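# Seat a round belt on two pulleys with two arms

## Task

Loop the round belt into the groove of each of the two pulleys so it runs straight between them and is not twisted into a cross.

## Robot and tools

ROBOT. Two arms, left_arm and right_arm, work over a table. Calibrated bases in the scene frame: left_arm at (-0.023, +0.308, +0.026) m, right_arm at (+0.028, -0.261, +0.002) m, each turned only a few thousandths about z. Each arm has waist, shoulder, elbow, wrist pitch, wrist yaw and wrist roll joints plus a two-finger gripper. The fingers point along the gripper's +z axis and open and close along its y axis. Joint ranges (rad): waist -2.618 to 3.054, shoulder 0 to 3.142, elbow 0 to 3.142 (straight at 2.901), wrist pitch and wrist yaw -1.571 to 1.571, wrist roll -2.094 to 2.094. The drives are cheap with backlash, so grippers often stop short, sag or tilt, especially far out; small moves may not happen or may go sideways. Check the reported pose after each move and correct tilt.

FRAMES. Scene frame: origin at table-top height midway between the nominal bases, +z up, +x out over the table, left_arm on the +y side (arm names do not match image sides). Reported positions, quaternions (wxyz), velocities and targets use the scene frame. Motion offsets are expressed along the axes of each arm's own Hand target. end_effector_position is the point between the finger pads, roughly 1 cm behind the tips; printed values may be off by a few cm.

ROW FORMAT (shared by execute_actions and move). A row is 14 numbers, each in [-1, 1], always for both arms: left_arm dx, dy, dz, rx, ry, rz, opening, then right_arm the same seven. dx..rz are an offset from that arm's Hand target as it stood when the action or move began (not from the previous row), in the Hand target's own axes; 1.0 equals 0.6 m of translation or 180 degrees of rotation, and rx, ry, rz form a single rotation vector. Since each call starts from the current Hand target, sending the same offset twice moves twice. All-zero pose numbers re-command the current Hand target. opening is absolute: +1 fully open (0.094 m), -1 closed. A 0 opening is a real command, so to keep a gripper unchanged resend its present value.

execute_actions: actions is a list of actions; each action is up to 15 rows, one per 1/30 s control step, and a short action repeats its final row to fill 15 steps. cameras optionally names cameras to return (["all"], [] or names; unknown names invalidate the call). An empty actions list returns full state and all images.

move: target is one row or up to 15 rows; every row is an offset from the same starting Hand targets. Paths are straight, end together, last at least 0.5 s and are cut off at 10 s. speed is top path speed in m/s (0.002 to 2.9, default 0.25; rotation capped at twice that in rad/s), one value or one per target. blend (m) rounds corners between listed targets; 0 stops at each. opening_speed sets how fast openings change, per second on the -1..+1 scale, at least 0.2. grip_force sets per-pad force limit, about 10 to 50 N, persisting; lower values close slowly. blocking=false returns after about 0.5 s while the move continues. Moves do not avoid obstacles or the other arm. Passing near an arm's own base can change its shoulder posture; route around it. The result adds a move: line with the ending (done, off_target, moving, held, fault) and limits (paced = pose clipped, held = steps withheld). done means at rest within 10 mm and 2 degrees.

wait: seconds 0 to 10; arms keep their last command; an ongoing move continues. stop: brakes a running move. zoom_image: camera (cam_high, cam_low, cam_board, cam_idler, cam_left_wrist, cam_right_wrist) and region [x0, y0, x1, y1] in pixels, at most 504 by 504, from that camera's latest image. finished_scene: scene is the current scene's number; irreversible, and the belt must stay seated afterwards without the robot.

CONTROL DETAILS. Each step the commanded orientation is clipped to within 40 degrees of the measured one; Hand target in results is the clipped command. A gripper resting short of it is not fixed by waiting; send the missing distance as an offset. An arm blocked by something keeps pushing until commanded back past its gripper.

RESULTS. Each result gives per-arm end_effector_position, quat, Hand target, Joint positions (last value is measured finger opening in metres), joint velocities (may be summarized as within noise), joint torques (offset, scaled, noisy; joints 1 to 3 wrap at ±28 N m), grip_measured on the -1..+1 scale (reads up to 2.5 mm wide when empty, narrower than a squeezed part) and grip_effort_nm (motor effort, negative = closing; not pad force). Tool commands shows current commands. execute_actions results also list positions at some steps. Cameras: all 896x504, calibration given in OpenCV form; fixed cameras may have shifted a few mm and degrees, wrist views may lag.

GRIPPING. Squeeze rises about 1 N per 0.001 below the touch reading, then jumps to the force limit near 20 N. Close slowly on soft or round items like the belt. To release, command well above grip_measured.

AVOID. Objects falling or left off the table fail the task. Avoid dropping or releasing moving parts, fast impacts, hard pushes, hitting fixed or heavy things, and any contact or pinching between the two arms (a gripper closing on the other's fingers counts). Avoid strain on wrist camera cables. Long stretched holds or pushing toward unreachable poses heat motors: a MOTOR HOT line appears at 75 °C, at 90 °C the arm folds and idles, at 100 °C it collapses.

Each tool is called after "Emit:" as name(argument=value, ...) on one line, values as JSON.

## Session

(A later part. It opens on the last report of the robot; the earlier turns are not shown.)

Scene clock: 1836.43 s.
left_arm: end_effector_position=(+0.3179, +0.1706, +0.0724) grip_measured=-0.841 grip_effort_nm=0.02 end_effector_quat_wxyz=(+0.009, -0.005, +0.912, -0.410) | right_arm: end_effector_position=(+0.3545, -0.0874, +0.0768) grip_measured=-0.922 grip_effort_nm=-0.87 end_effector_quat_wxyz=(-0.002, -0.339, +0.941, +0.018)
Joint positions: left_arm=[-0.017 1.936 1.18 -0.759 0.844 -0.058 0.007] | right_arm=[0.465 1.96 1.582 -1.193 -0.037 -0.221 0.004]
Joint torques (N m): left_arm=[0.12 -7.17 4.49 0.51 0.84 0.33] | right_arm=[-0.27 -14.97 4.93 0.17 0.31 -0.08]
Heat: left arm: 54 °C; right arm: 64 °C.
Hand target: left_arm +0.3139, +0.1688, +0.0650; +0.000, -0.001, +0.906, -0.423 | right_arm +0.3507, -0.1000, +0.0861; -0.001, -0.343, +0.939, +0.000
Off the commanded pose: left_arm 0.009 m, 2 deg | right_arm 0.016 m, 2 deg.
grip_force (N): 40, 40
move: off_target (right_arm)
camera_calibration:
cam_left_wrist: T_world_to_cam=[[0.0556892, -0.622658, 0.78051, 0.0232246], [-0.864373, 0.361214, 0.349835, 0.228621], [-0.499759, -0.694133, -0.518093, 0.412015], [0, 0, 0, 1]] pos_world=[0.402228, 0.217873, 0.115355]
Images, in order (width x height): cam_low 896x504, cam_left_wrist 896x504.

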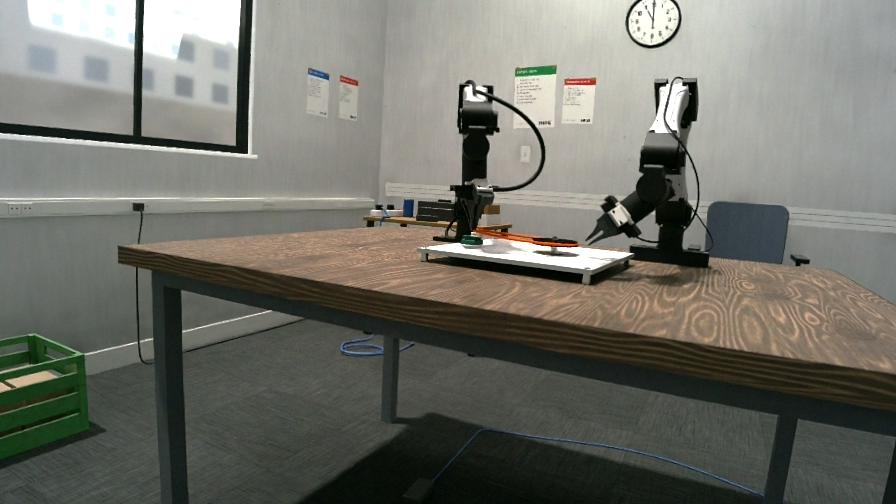

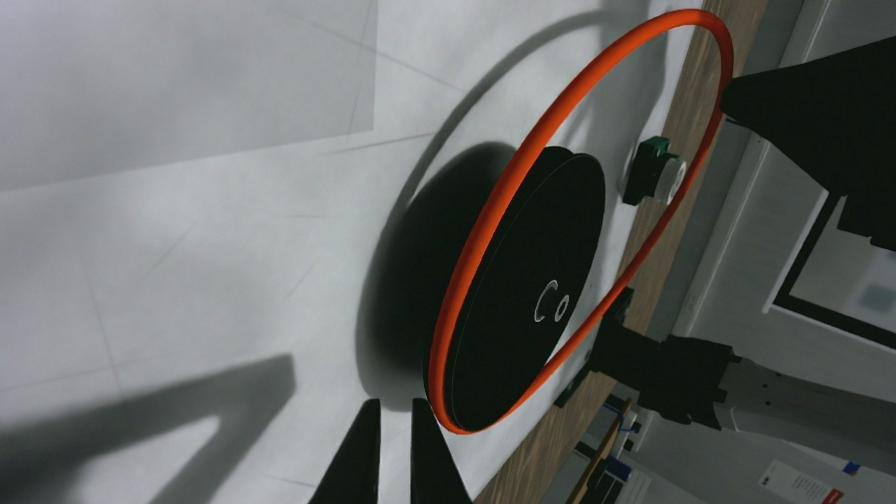

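Emit:
move(target=[[0,0,-0.05,0,0,0,-0.84,0.0552,-0.019,-0.0033,0,0,-0.0833,-0.95]], speed=0.08, cameras=["cam_left_wrist","cam_right_wrist","cam_low","cam_idler","cam_board","cam_high"])

Emit:
zoom_image(camera="cam_low", region=[440, 200, 640, 280])

Emit:
zoom_image(camera="cam_idler", region=[400, 200, 896, 340])

Scene clock: 1852.17 s.
left_arm: end_effector_position=(+0.3101, +0.1930, +0.0782) grip_measured=-0.841 grip_effort_nm=0.02 end_effector_quat_wxyz=(-0.003, -0.008, +0.912, -0.411) | right_arm: end_effector_position=(+0.3315, -0.1165, +0.0814) grip_measured=-0.922 grip_effort_nm=-0.88 end_effector_quat_wxyz=(-0.008, -0.457, +0.889, +0.019)
Joint positions: left_arm=[0.05 1.936 1.206 -0.888 0.845 0.047 0.007] | right_arm=[0.419 1.846 1.447 -1.19 -0.037 -0.524 0.004]
Joint torques (N m): left_arm=[0.34 -8.55 7.61 0.03 0.77 0.29] | right_arm=[-1.02 -13.49 4.68 0.35 0.3 -0.24]
Heat: left arm: 51 °C; right arm: 63 °C.
Hand target: left_arm +0.3138, +0.1918, +0.0842; +0.000, -0.001, +0.906, -0.423 | right_arm +0.3327, -0.1300, +0.0880; -0.001, -0.462, +0.887, +0.001
Off the commanded pose: left_arm 0.007 m, 2 deg | right_arm 0.015 m, 2 deg.
grip_force (N): 40, 40
move: off_target (right_arm)
camera_calibration:
cam_left_wrist: T_world_to_cam=[[0.0725293, -0.62164, 0.779938, 0.0276793], [-0.854837, 0.364107, 0.369701, 0.206591], [-0.513802, -0.693534, -0.504992, 0.429951], [0, 0, 0, 1]] pos_world=[0.395504, 0.240172, 0.119157]
cam_right_wrist: T_world_to_cam=[[0.839331, -0.543562, 0.00800254, -0.350906], [-0.46069, -0.703397, 0.541293, 0.0620909], [-0.288597, -0.458011, -0.840796, 0.216061], [0, 0, 0, 1]] pos_world=[0.385485, -0.0481063, 0.150862]

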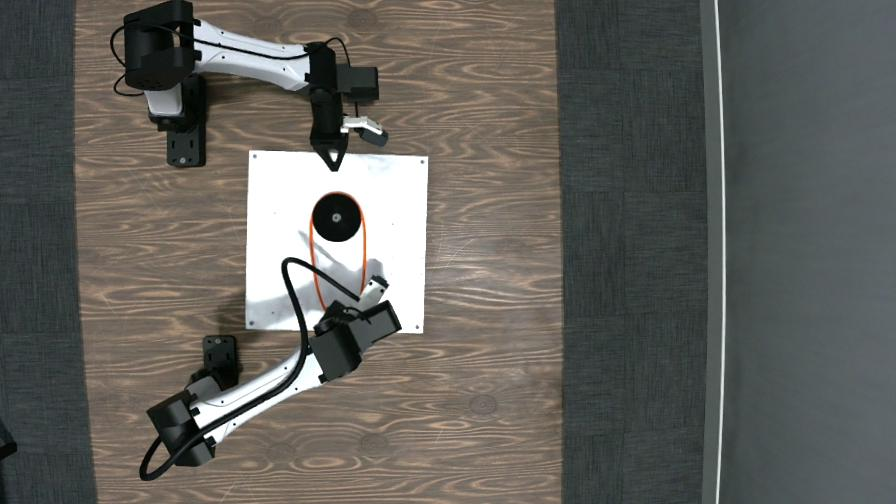

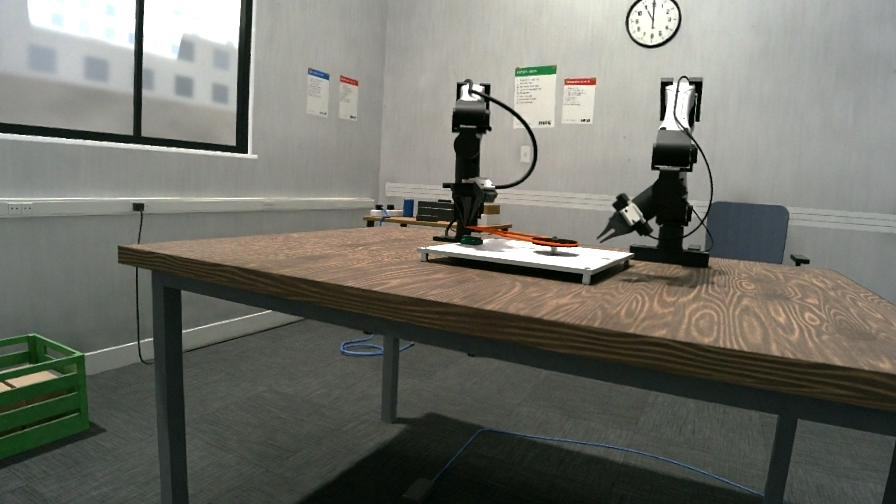

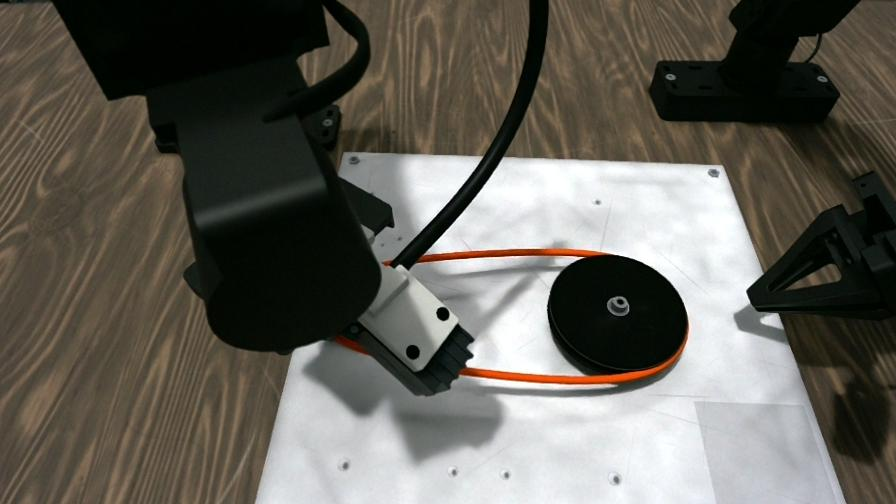

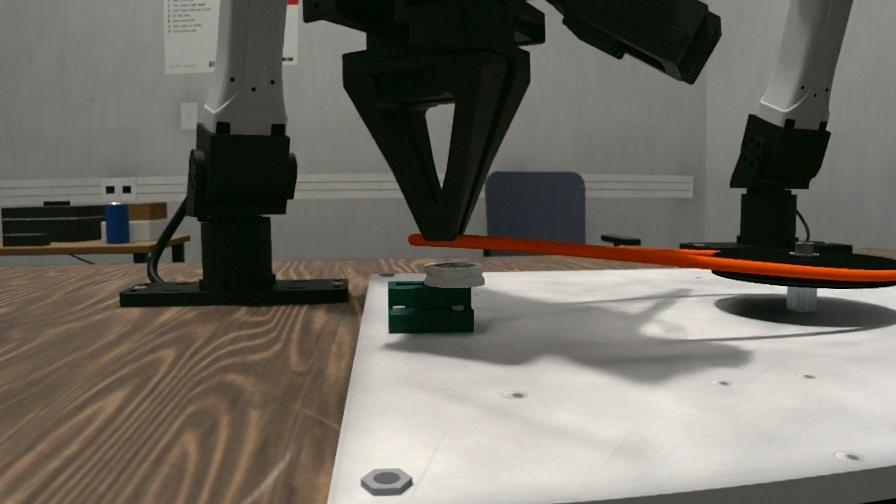

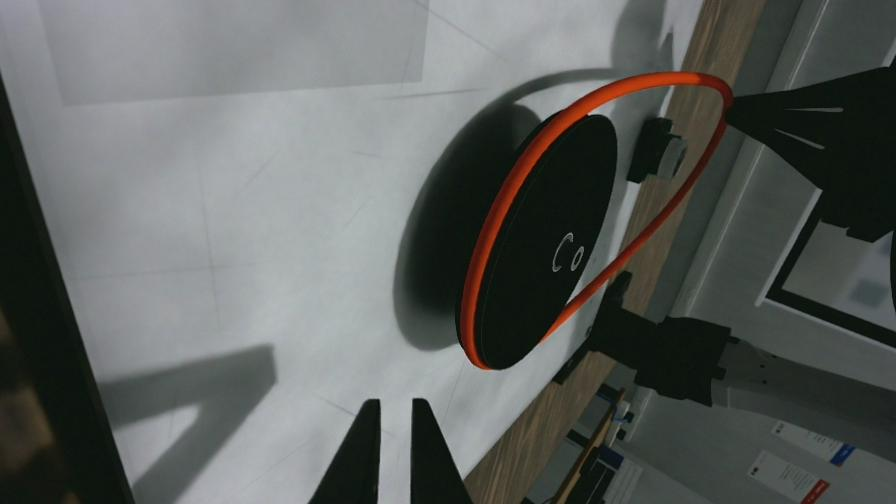

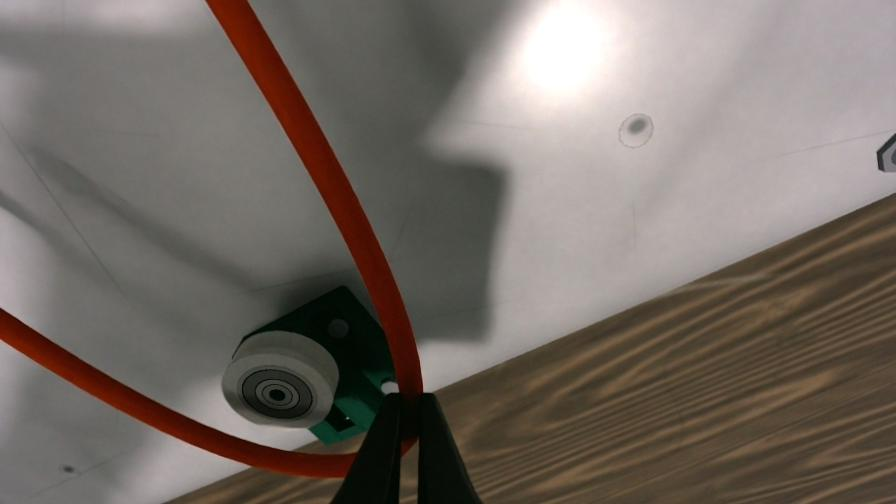

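Scaled by 2.520 from the camera's 896x504 image, which has a finer 1280x720 frame.

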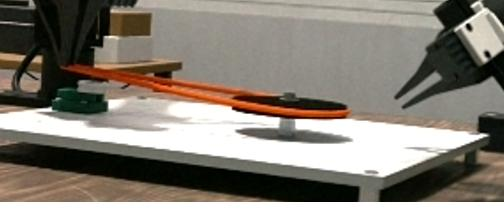

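Scaled by 1.016 from the camera's 896x504 image, which has a finer 1280x720 frame.

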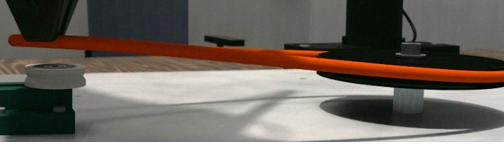

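Emit:
move(target=[[0,0,0,0,0,0,-0.84,0.0262,0.0142,0,0,0,0,-0.95]], speed=0.08, cameras=["cam_left_wrist","cam_right_wrist","cam_idler"])

Scene clock: 1876.33 s.
left_arm: end_effector_position=(+0.3101, +0.1930, +0.0782) grip_measured=-0.841 grip_effort_nm=0.02 end_effector_quat_wxyz=(-0.003, -0.008, +0.912, -0.411) | right_arm: end_effector_position=(+0.3216, -0.1210, +0.0833) grip_measured=-0.922 grip_effort_nm=-0.87 end_effector_quat_wxyz=(+0.007, -0.458, +0.889, +0.018)
Joint positions: left_arm=[0.05 1.936 1.206 -0.888 0.845 0.047 0.007] | right_arm=[0.419 1.776 1.367 -1.15 -0.037 -0.526 0.004]
Joint torques (N m): left_arm=[-0.08 -8.69 7.6 0.04 0.78 0.32] | right_arm=[-1.26 -12.48 4.57 0.29 0.3 -0.24]
Heat: left arm: 50 °C; right arm: 63 °C.
Hand target: left_arm +0.3138, +0.1918, +0.0842; +0.000, -0.001, +0.906, -0.423 | right_arm +0.3167, -0.1381, +0.0880; -0.001, -0.462, +0.887, +0.001
Off the commanded pose: left_arm 0.007 m, 2 deg | right_arm 0.018 m, 2 deg.
grip_force (N): 40, 40
move: off_target (right_arm)
camera_calibration:
cam_left_wrist: T_world_to_cam=[[0.0725293, -0.62164, 0.779938, 0.0276793], [-0.854837, 0.364107, 0.369701, 0.206591], [-0.513802, -0.693534, -0.504992, 0.429951], [0, 0, 0, 1]] pos_world=[0.395504, 0.240172, 0.119157]
cam_right_wrist: T_world_to_cam=[[0.839726, -0.542469, 0.0242387, -0.346378], [-0.47412, -0.710702, 0.519724, 0.0585634], [-0.264708, -0.447918, -0.85399, 0.207412], [0, 0, 0, 1]] pos_world=[0.373532, -0.0533743, 0.155087]
Images, in order (width x height): cam_idler 896x504, cam_left_wrist 896x504, cam_right_wrist 896x504.

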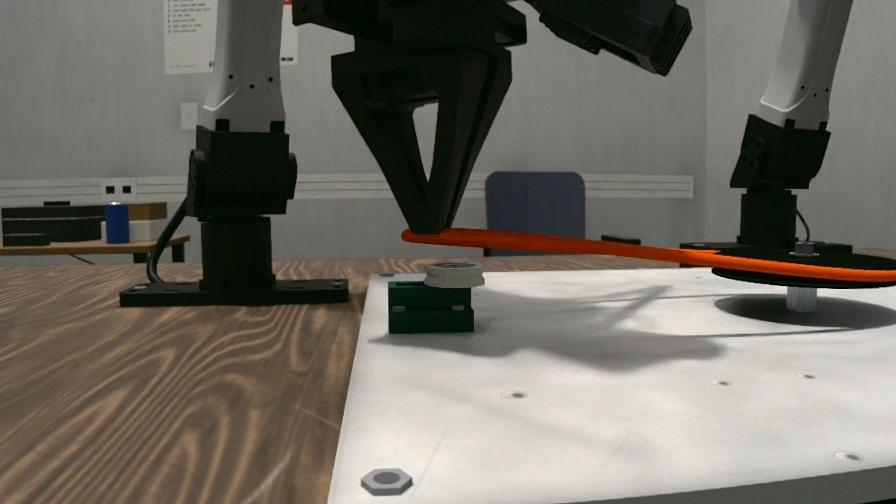

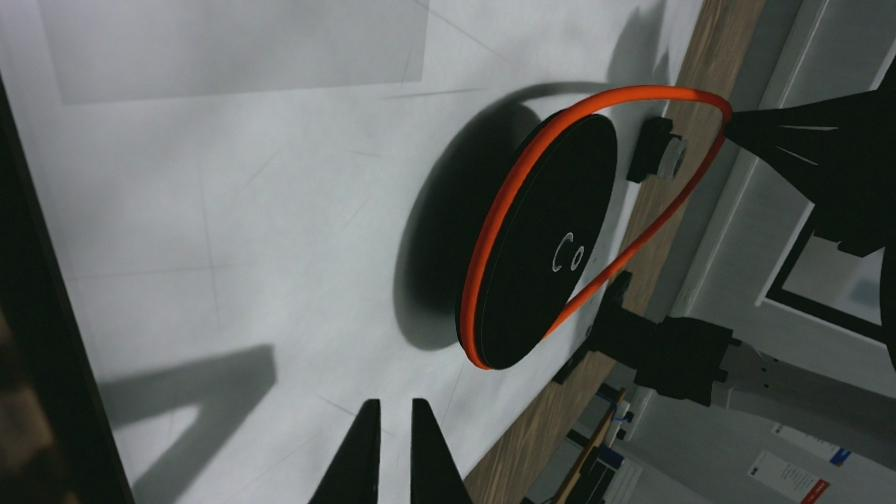

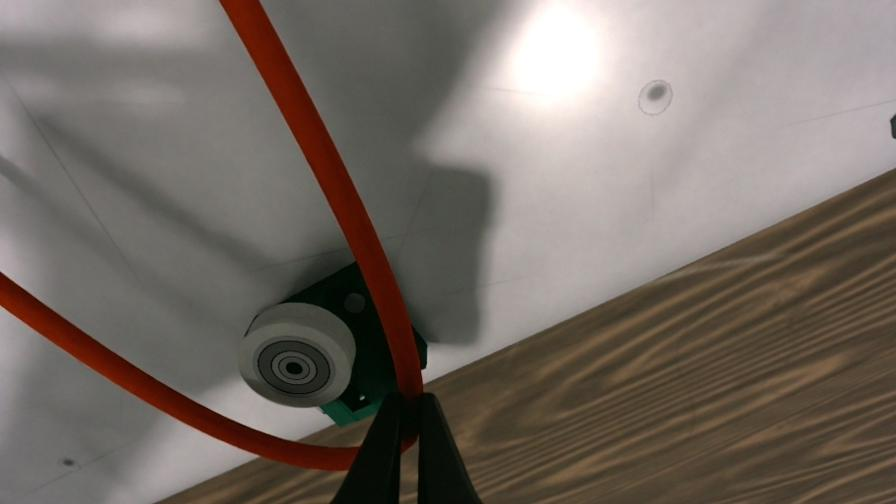

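Emit:
move(target=[[0,0,0,0,0,0,-0.84,0,0,0.04,0,0,0,-0.95]], speed=0.06, cameras=["cam_right_wrist","cam_idler"])

Emit:
zoom_image(camera="cam_idler", region=[340, 200, 560, 340])

Scene clock: 1885.83 s.
left_arm: end_effector_position=(+0.3101, +0.1930, +0.0782) grip_measured=-0.841 grip_effort_nm=0.02 end_effector_quat_wxyz=(-0.003, -0.008, +0.912, -0.411) | right_arm: end_effector_position=(+0.3204, -0.1215, +0.0648) grip_measured=-0.922 grip_effort_nm=-0.87 end_effector_quat_wxyz=(+0.012, -0.459, +0.888, +0.018)
Joint positions: left_arm=[0.05 1.936 1.206 -0.888 0.845 0.047 0.007] | right_arm=[0.419 1.776 1.292 -1.064 -0.037 -0.527 0.004]
Joint torques (N m): left_arm=[0.12 -8.53 7.76 0 0.74 0.35] | right_arm=[-1.26 -10.65 4.55 0.31 0.29 -0.23]
Heat: left arm: 49 °C; right arm: 63 °C.
Hand target: left_arm +0.3138, +0.1918, +0.0842; +0.000, -0.001, +0.906, -0.423 | right_arm +0.3167, -0.1380, +0.0641; -0.001, -0.462, +0.887, +0.001
Off the commanded pose: left_arm 0.007 m, 2 deg | right_arm 0.017 m, 3 deg.
grip_force (N): 40, 40
move: off_target (right_arm)
camera_calibration:
cam_right_wrist: T_world_to_cam=[[0.840275, -0.541325, 0.0300797, -0.345725], [-0.478111, -0.713707, 0.511891, 0.068813], [-0.255631, -0.44451, -0.858524, 0.188836], [0, 0, 0, 1]] pos_world=[0.371677, -0.054098, 0.137295]
Images, in order (width x height): cam_idler 896x504, cam_right_wrist 896x504.

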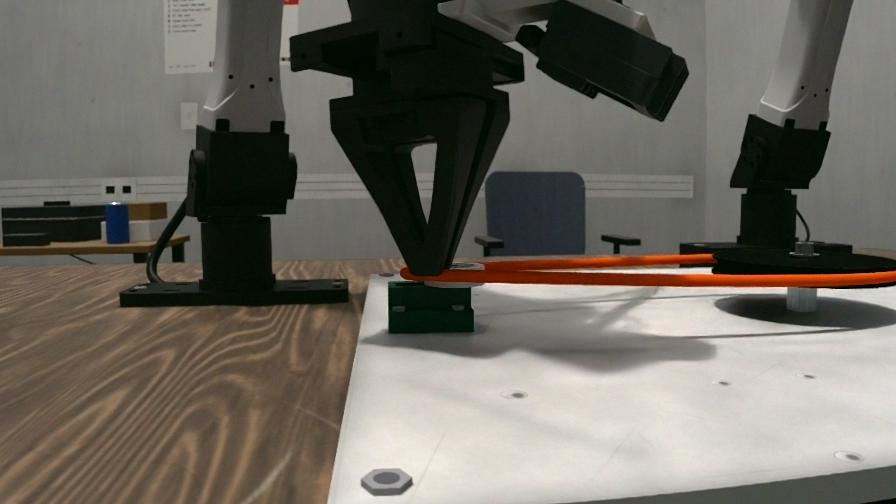

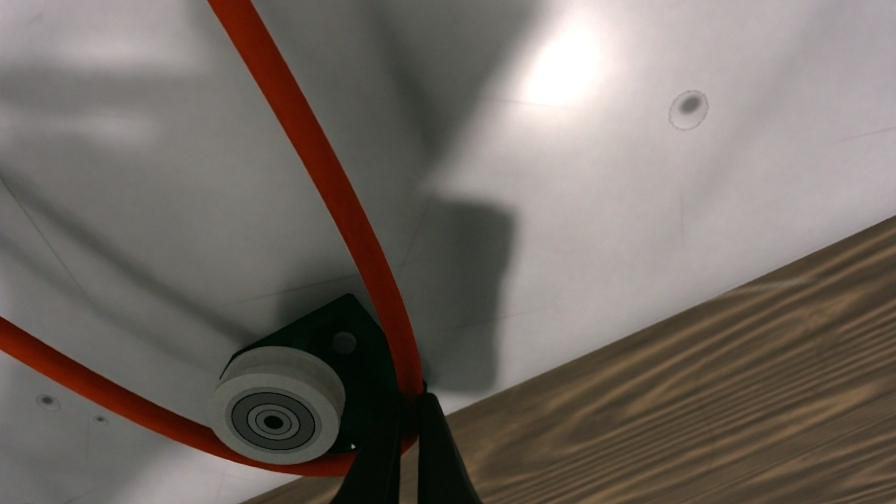

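Scaled by 2.291 from the camera's 896x504 image, which has a finer 1280x720 frame.

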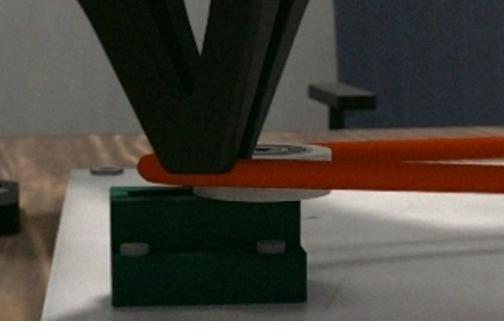

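Emit:
move(target=[[0,0,0,0,0,0,-0.84,-0.0463,0.0385,0.0033,0,0,-0.0556,-0.95]], speed=0.06, cameras=["cam_right_wrist","cam_idler"])

Emit:
zoom_image(camera="cam_idler", region=[340, 200, 560, 340])

Scene clock: 1904.37 s.
left_arm: end_effector_position=(+0.3101, +0.1930, +0.0782) grip_measured=-0.841 grip_effort_nm=0.02 end_effector_quat_wxyz=(-0.003, -0.008, +0.912, -0.411) | right_arm: end_effector_position=(+0.3134, -0.1029, +0.0637) grip_measured=-0.922 grip_effort_nm=-0.88 end_effector_quat_wxyz=(+0.010, -0.522, +0.853, +0.008)
Joint positions: left_arm=[0.05 1.936 1.206 -0.888 0.845 0.047 0.007] | right_arm=[0.491 1.789 1.303 -1.067 -0.017 -0.603 0.004]
Joint torques (N m): left_arm=[0.17 -8.64 7.82 -0.01 0.74 0.28] | right_arm=[1.31 -7.27 7.94 0.28 0.19 -0.17]
Heat: left arm: 49 °C; right arm: 60 °C.
Hand target: left_arm +0.3138, +0.1918, +0.0842; +0.000, -0.001, +0.906, -0.423 | right_arm +0.3136, -0.1020, +0.0621; -0.001, -0.538, +0.843, +0.001
Off the commanded pose: left_arm 0.007 m, 2 deg | right_arm 0.002 m, 3 deg.
grip_force (N): 40, 40
move: off_target (right_arm)
camera_calibration:
cam_right_wrist: T_world_to_cam=[[0.909789, -0.41247, 0.0463885, -0.339299], [-0.373783, -0.765565, 0.523638, 0.0403789], [-0.180472, -0.493739, -0.850677, 0.16516], [0, 0, 0, 1]] pos_world=[0.35359, -0.0274919, 0.135094]
Images, in order (width x height): cam_idler 896x504, cam_right_wrist 896x504.

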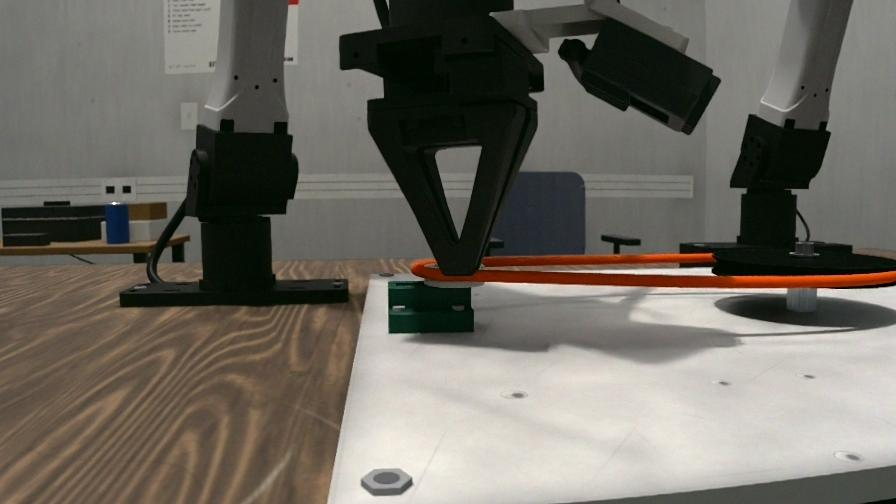

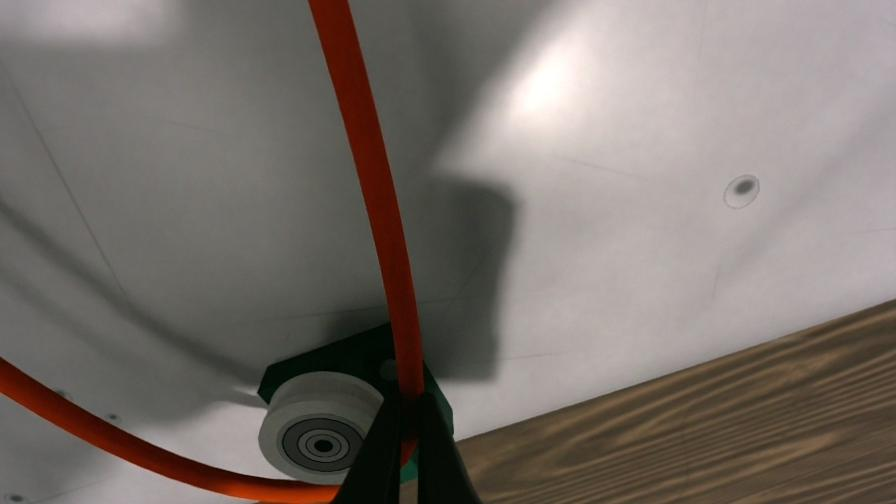

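Scaled by 2.291 from the camera's 896x504 image, which has a finer 1280x720 frame.

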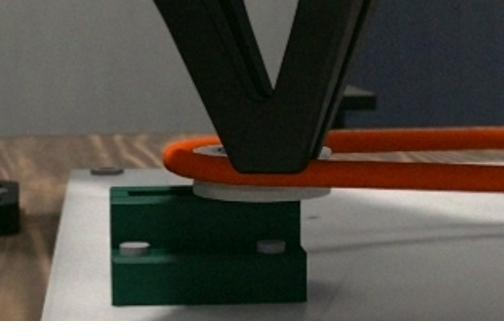

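Emit:
move(target=[[0,0,0,0,0,0,-0.84,0,0,0.0083,0.0503,-0.0235,0,-0.95]], speed=0.06, cameras=["cam_right_wrist","cam_idler"])

Emit:
zoom_image(camera="cam_idler", region=[340, 200, 560, 340])

Scene clock: 1923.77 s.
left_arm: end_effector_position=(+0.3101, +0.1930, +0.0782) grip_measured=-0.841 grip_effort_nm=0.02 end_effector_quat_wxyz=(-0.003, -0.008, +0.912, -0.411) | right_arm: end_effector_position=(+0.3169, -0.0998, +0.0565) grip_measured=-0.922 grip_effort_nm=-0.88 end_effector_quat_wxyz=(+0.069, -0.536, +0.841, -0.038)
Joint positions: left_arm=[0.05 1.936 1.206 -0.888 0.845 0.047 0.007] | right_arm=[0.541 1.705 1.162 -0.888 0.072 -0.593 0.004]
Joint torques (N m): left_arm=[0.05 -8.66 7.53 0.03 0.78 0.29] | right_arm=[1.18 -10.71 4.34 0.84 0.26 0.17]
Heat: left arm: 49 °C; right arm: 57 °C.
Hand target: left_arm +0.3138, +0.1918, +0.0842; +0.000, -0.001, +0.906, -0.423 | right_arm +0.3136, -0.1021, +0.0571; +0.073, -0.536, +0.840, -0.046
Off the commanded pose: left_arm 0.007 m, 2 deg | right_arm 0.004 m, 1 deg.
grip_force (N): 40, 40
move: done
camera_calibration:
cam_right_wrist: T_world_to_cam=[[0.905444, -0.380117, 0.188899, -0.344259], [-0.42302, -0.771362, 0.475453, 0.0655609], [-0.0350184, -0.510403, -0.859222, 0.114001], [0, 0, 0, 1]] pos_world=[0.343432, -0.0221011, 0.131811]
Images, in order (width x height): cam_idler 896x504, cam_right_wrist 896x504.

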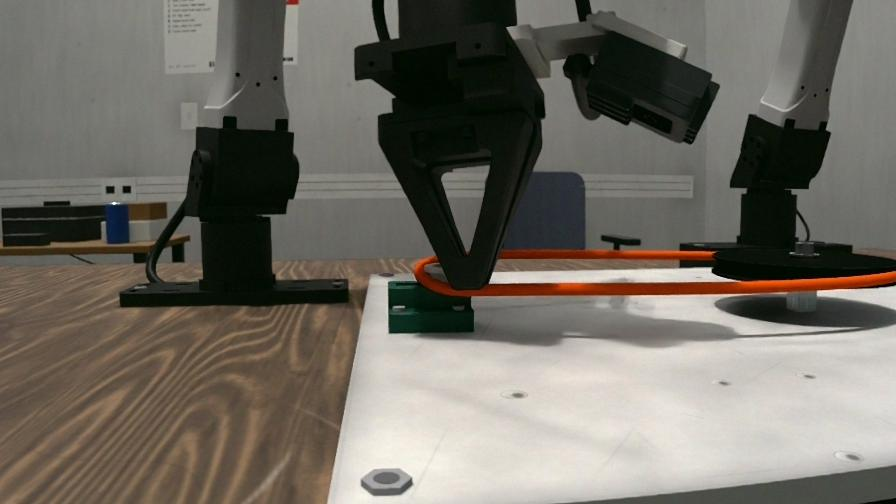

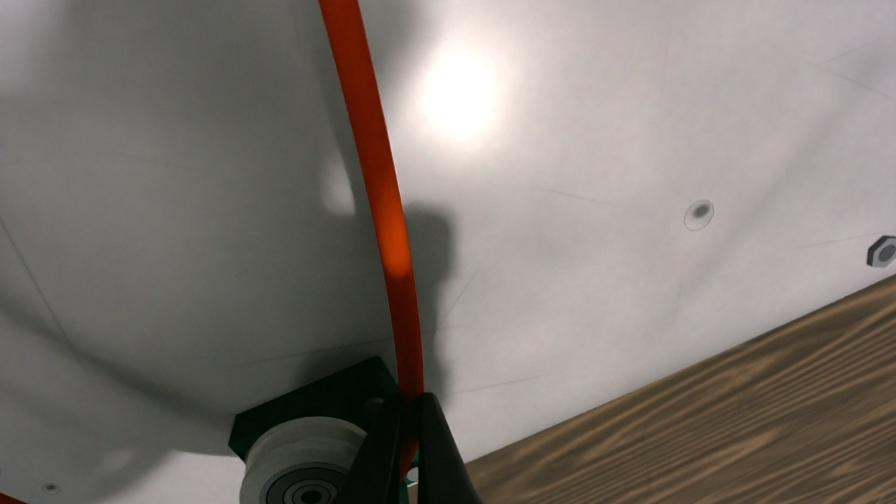

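Scaled by 2.291 from the camera's 896x504 image, which has a finer 1280x720 frame.

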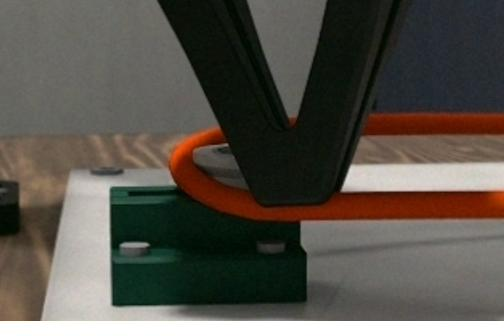

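Emit:
move(target=[[0,0,0,0,0,0,-0.84,0,0,-0.0233,-0.0503,0.0235,0,-0.95]], speed=0.06, cameras=["cam_right_wrist","cam_idler","cam_left_wrist"])

Emit:
zoom_image(camera="cam_idler", region=[340, 200, 560, 340])

Scene clock: 1945.93 s.
left_arm: end_effector_position=(+0.3101, +0.1930, +0.0782) grip_measured=-0.841 grip_effort_nm=0.02 end_effector_quat_wxyz=(-0.003, -0.008, +0.912, -0.411) | right_arm: end_effector_position=(+0.3156, -0.1021, +0.0695) grip_measured=-0.922 grip_effort_nm=-0.87 end_effector_quat_wxyz=(+0.017, -0.530, +0.848, -0.015)
Joint positions: left_arm=[0.05 1.936 1.206 -0.888 0.845 0.047 0.007] | right_arm=[0.513 1.777 1.311 -1.07 0.028 -0.598 0.004]
Joint torques (N m): left_arm=[-0.01 -8.54 7.62 0.04 0.81 0.29] | right_arm=[-0.2 -7.64 8.66 0.04 -0.25 -0.17]
Heat: left arm: 48 °C; right arm: 57 °C.
Hand target: left_arm +0.3138, +0.1918, +0.0842; +0.000, -0.001, +0.906, -0.423 | right_arm +0.3112, -0.1020, +0.0709; -0.001, -0.538, +0.843, +0.001
Off the commanded pose: left_arm 0.007 m, 2 deg | right_arm 0.005 m, 3 deg.
grip_force (N): 40, 40
move: off_target (right_arm)
camera_calibration:
cam_left_wrist: T_world_to_cam=[[0.0725293, -0.62164, 0.779938, 0.0276793], [-0.854837, 0.364107, 0.369701, 0.206591], [-0.513802, -0.693534, -0.504992, 0.429951], [0, 0, 0, 1]] pos_world=[0.395504, 0.240172, 0.119157]
cam_right_wrist: T_world_to_cam=[[0.913994, -0.39516, 0.0919923, -0.343903], [-0.38042, -0.755845, 0.532897, 0.0412577], [-0.141048, -0.522061, -0.841165, 0.154959], [0, 0, 0, 1]] pos_world=[0.351877, -0.0238143, 0.139996]
Images, in order (width x height): cam_idler 896x504, cam_left_wrist 896x504, cam_right_wrist 896x504.

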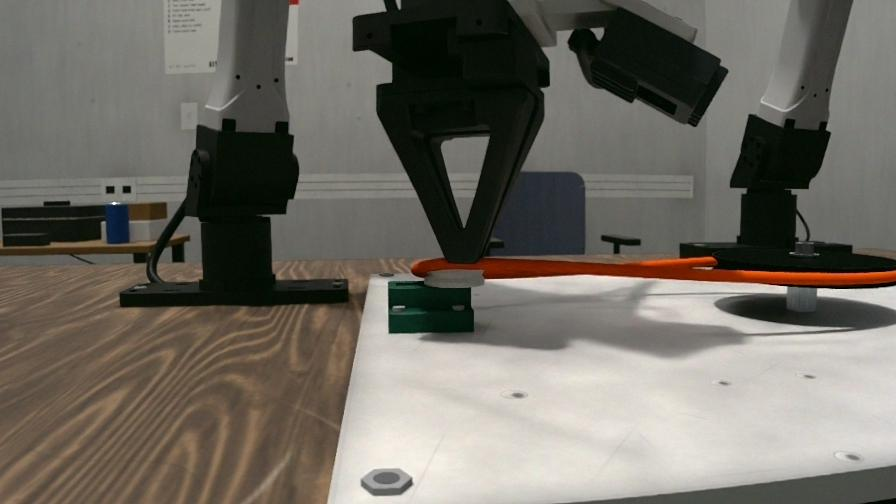

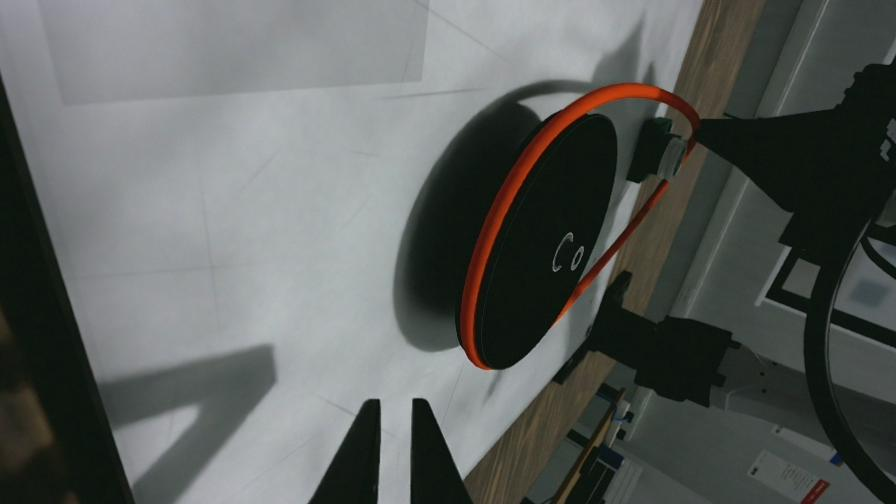

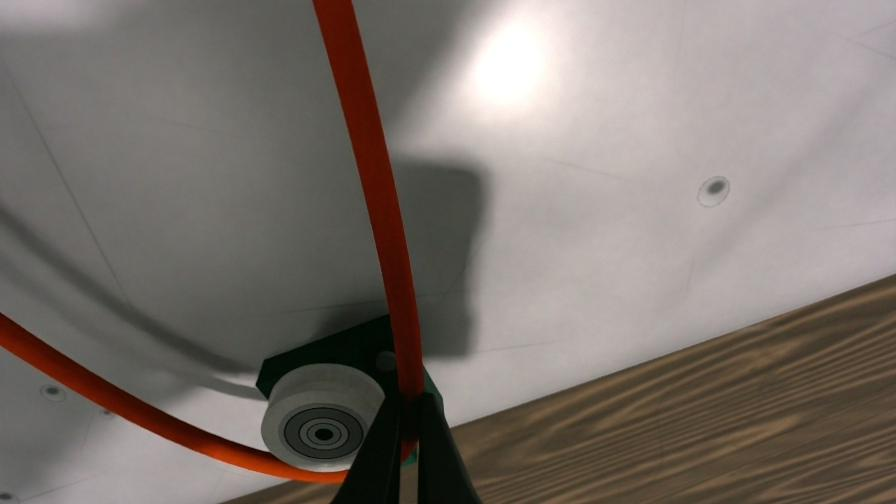

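Scaled by 2.291 from the camera's 896x504 image, which has a finer 1280x720 frame.

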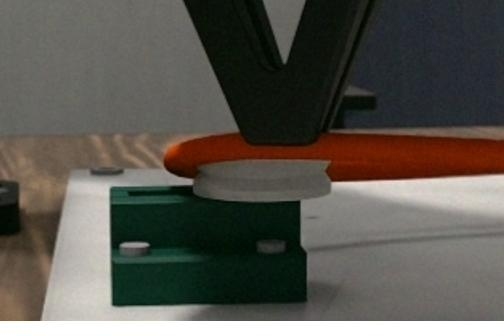

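Emit:
move(target=[[0,0,0,0,0,0,-0.84,0,0,0.0265,-0.0188,-0.0403,0,-0.95]], speed=0.06, cameras=["cam_right_wrist","cam_idler"])

Emit:
zoom_image(camera="cam_idler", region=[340, 200, 560, 340])

Scene clock: 1958.73 s.
left_arm: end_effector_position=(+0.3101, +0.1930, +0.0782) grip_measured=-0.841 grip_effort_nm=0.02 end_effector_quat_wxyz=(-0.003, -0.008, +0.912, -0.411) | right_arm: end_effector_position=(+0.3157, -0.1023, +0.0563) grip_measured=-0.922 grip_effort_nm=-0.87 end_effector_quat_wxyz=(+0.033, -0.529, +0.847, +0.046)
Joint positions: left_arm=[0.05 1.936 1.206 -0.888 0.845 0.047 0.007] | right_arm=[0.446 1.771 1.246 -0.99 -0.098 -0.661 0.004]
Joint torques (N m): left_arm=[0.17 -8.5 7.83 0.05 0.8 0.31] | right_arm=[-0.16 -10.7 3.96 0.69 -0.32 -0.19]
Heat: left arm: 48 °C; right arm: 56 °C.
Hand target: left_arm +0.3138, +0.1918, +0.0842; +0.000, -0.001, +0.906, -0.423 | right_arm +0.3111, -0.1021, +0.0549; +0.037, -0.537, +0.841, +0.060
Off the commanded pose: left_arm 0.007 m, 2 deg | right_arm 0.005 m, 2 deg.
grip_force (N): 40, 40
move: done
camera_calibration:
cam_right_wrist: T_world_to_cam=[[0.916523, -0.399848, 0.0103371, -0.339573], [-0.360727, -0.815134, 0.453247, 0.040395], [-0.172804, -0.41914, -0.891325, 0.167175], [0, 0, 0, 1]] pos_world=[0.354687, -0.0327807, 0.134208]
Images, in order (width x height): cam_idler 896x504, cam_right_wrist 896x504.

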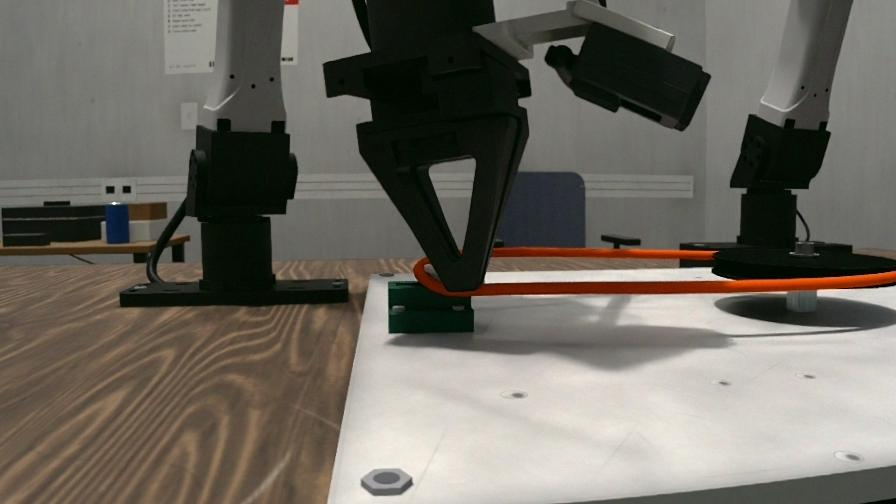

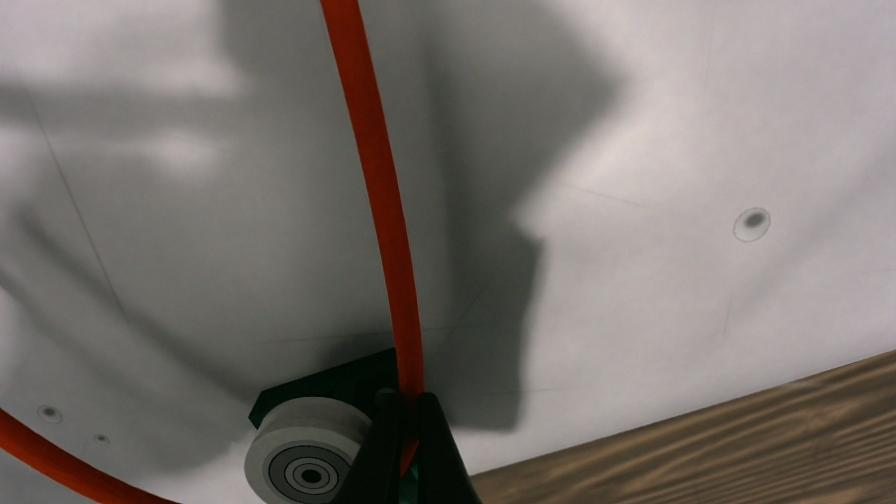

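Scaled by 2.291 from the camera's 896x504 image, which has a finer 1280x720 frame.

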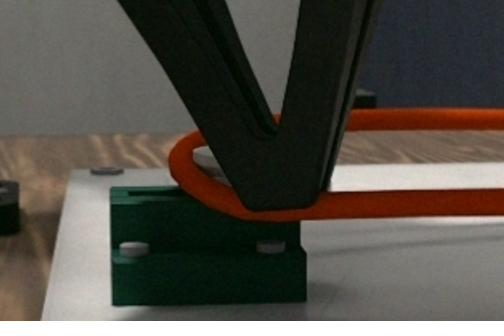

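Emit:
move(target=[[0,0,0,0,0,0,-0.84,0,0,-0.0233,0.0188,0.0403,0,-0.95]], speed=0.06, cameras=["cam_idler"])

Emit:
zoom_image(camera="cam_idler", region=[340, 200, 560, 340])

Scene clock: 1971.37 s.
left_arm: end_effector_position=(+0.3101, +0.1930, +0.0782) grip_measured=-0.841 grip_effort_nm=0.02 end_effector_quat_wxyz=(-0.003, -0.008, +0.912, -0.411) | right_arm: end_effector_position=(+0.3147, -0.1010, +0.0669) grip_measured=-0.922 grip_effort_nm=-0.87 end_effector_quat_wxyz=(+0.019, -0.537, +0.843, +0.010)
Joint positions: left_arm=[0.05 1.936 1.206 -0.888 0.845 0.047 0.007] | right_arm=[0.491 1.776 1.301 -1.058 -0.023 -0.636 0.004]
Joint torques (N m): left_arm=[-0.02 -8.73 7.65 0.04 0.75 0.33] | right_arm=[1.17 -7.76 8.68 -0.04 0.24 0.17]
Heat: left arm: 48 °C; right arm: 56 °C.
Hand target: left_arm +0.3138, +0.1918, +0.0842; +0.000, -0.001, +0.906, -0.423 | right_arm +0.3112, -0.1040, +0.0688; -0.001, -0.538, +0.843, +0.001
Off the commanded pose: left_arm 0.007 m, 2 deg | right_arm 0.005 m, 3 deg.
grip_force (N): 40, 40
move: off_target (right_arm)
Images, in order (width x height): cam_idler 896x504.

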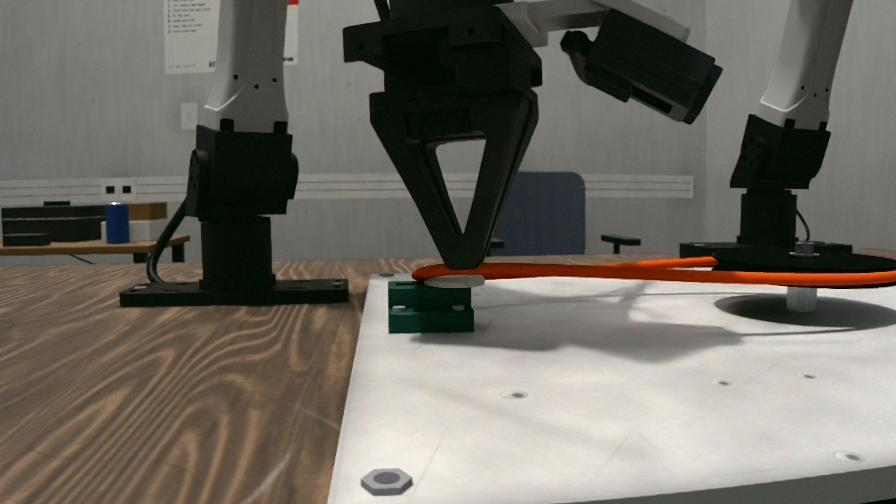

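Scaled by 2.291 from the camera's 896x504 image, which has a finer 1280x720 frame.

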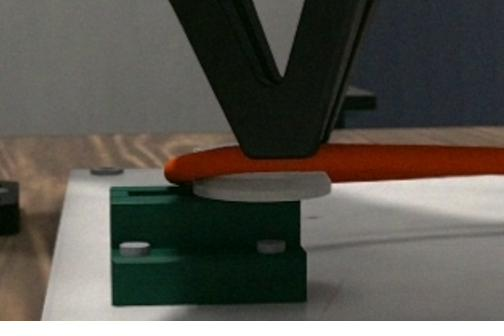

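Emit:
move(target=[[0,0,0,0,0,0,-0.84,0,0,0.0167,0,0,0,-0.95]], speed=0.04, cameras=["cam_idler"])

Emit:
zoom_image(camera="cam_idler", region=[340, 200, 560, 340])

Scene clock: 1980.43 s.
left_arm: end_effector_position=(+0.3101, +0.1930, +0.0782) grip_measured=-0.841 grip_effort_nm=0.02 end_effector_quat_wxyz=(-0.003, -0.008, +0.912, -0.411) | right_arm: end_effector_position=(+0.3142, -0.1016, +0.0647) grip_measured=-0.922 grip_effort_nm=-0.88 end_effector_quat_wxyz=(+0.015, -0.537, +0.844, +0.010)
Joint positions: left_arm=[0.05 1.936 1.206 -0.888 0.845 0.047 0.007] | right_arm=[0.491 1.784 1.301 -1.059 -0.021 -0.636 0.004]
Joint torques (N m): left_arm=[0.16 -8.76 7.84 0.04 0.78 0.25] | right_arm=[1.18 -7.51 6.22 0.36 0.24 0.16]
Heat: left arm: 48 °C; right arm: 55 °C.
Hand target: left_arm +0.3138, +0.1918, +0.0842; +0.000, -0.001, +0.906, -0.423 | right_arm +0.3112, -0.1040, +0.0588; -0.001, -0.538, +0.843, +0.001
Off the commanded pose: left_arm 0.007 m, 2 deg | right_arm 0.007 m, 2 deg.
grip_force (N): 40, 40
move: done
Images, in order (width x height): cam_idler 896x504.

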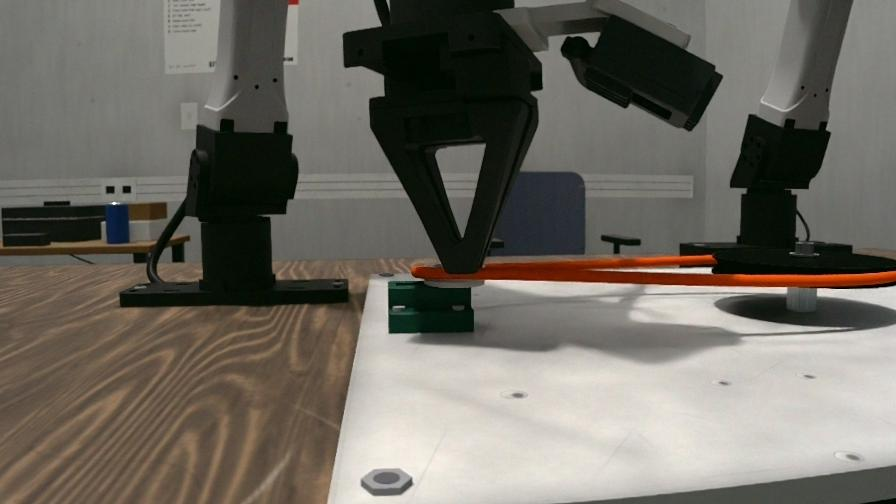

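Scaled by 2.291 from the camera's 896x504 image, which has a finer 1280x720 frame.

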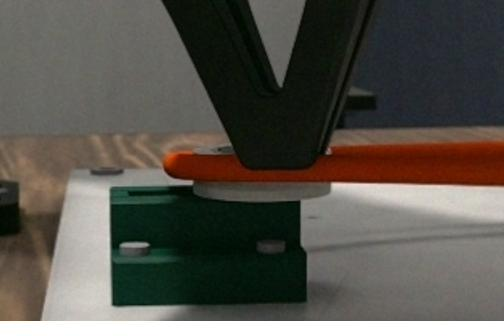

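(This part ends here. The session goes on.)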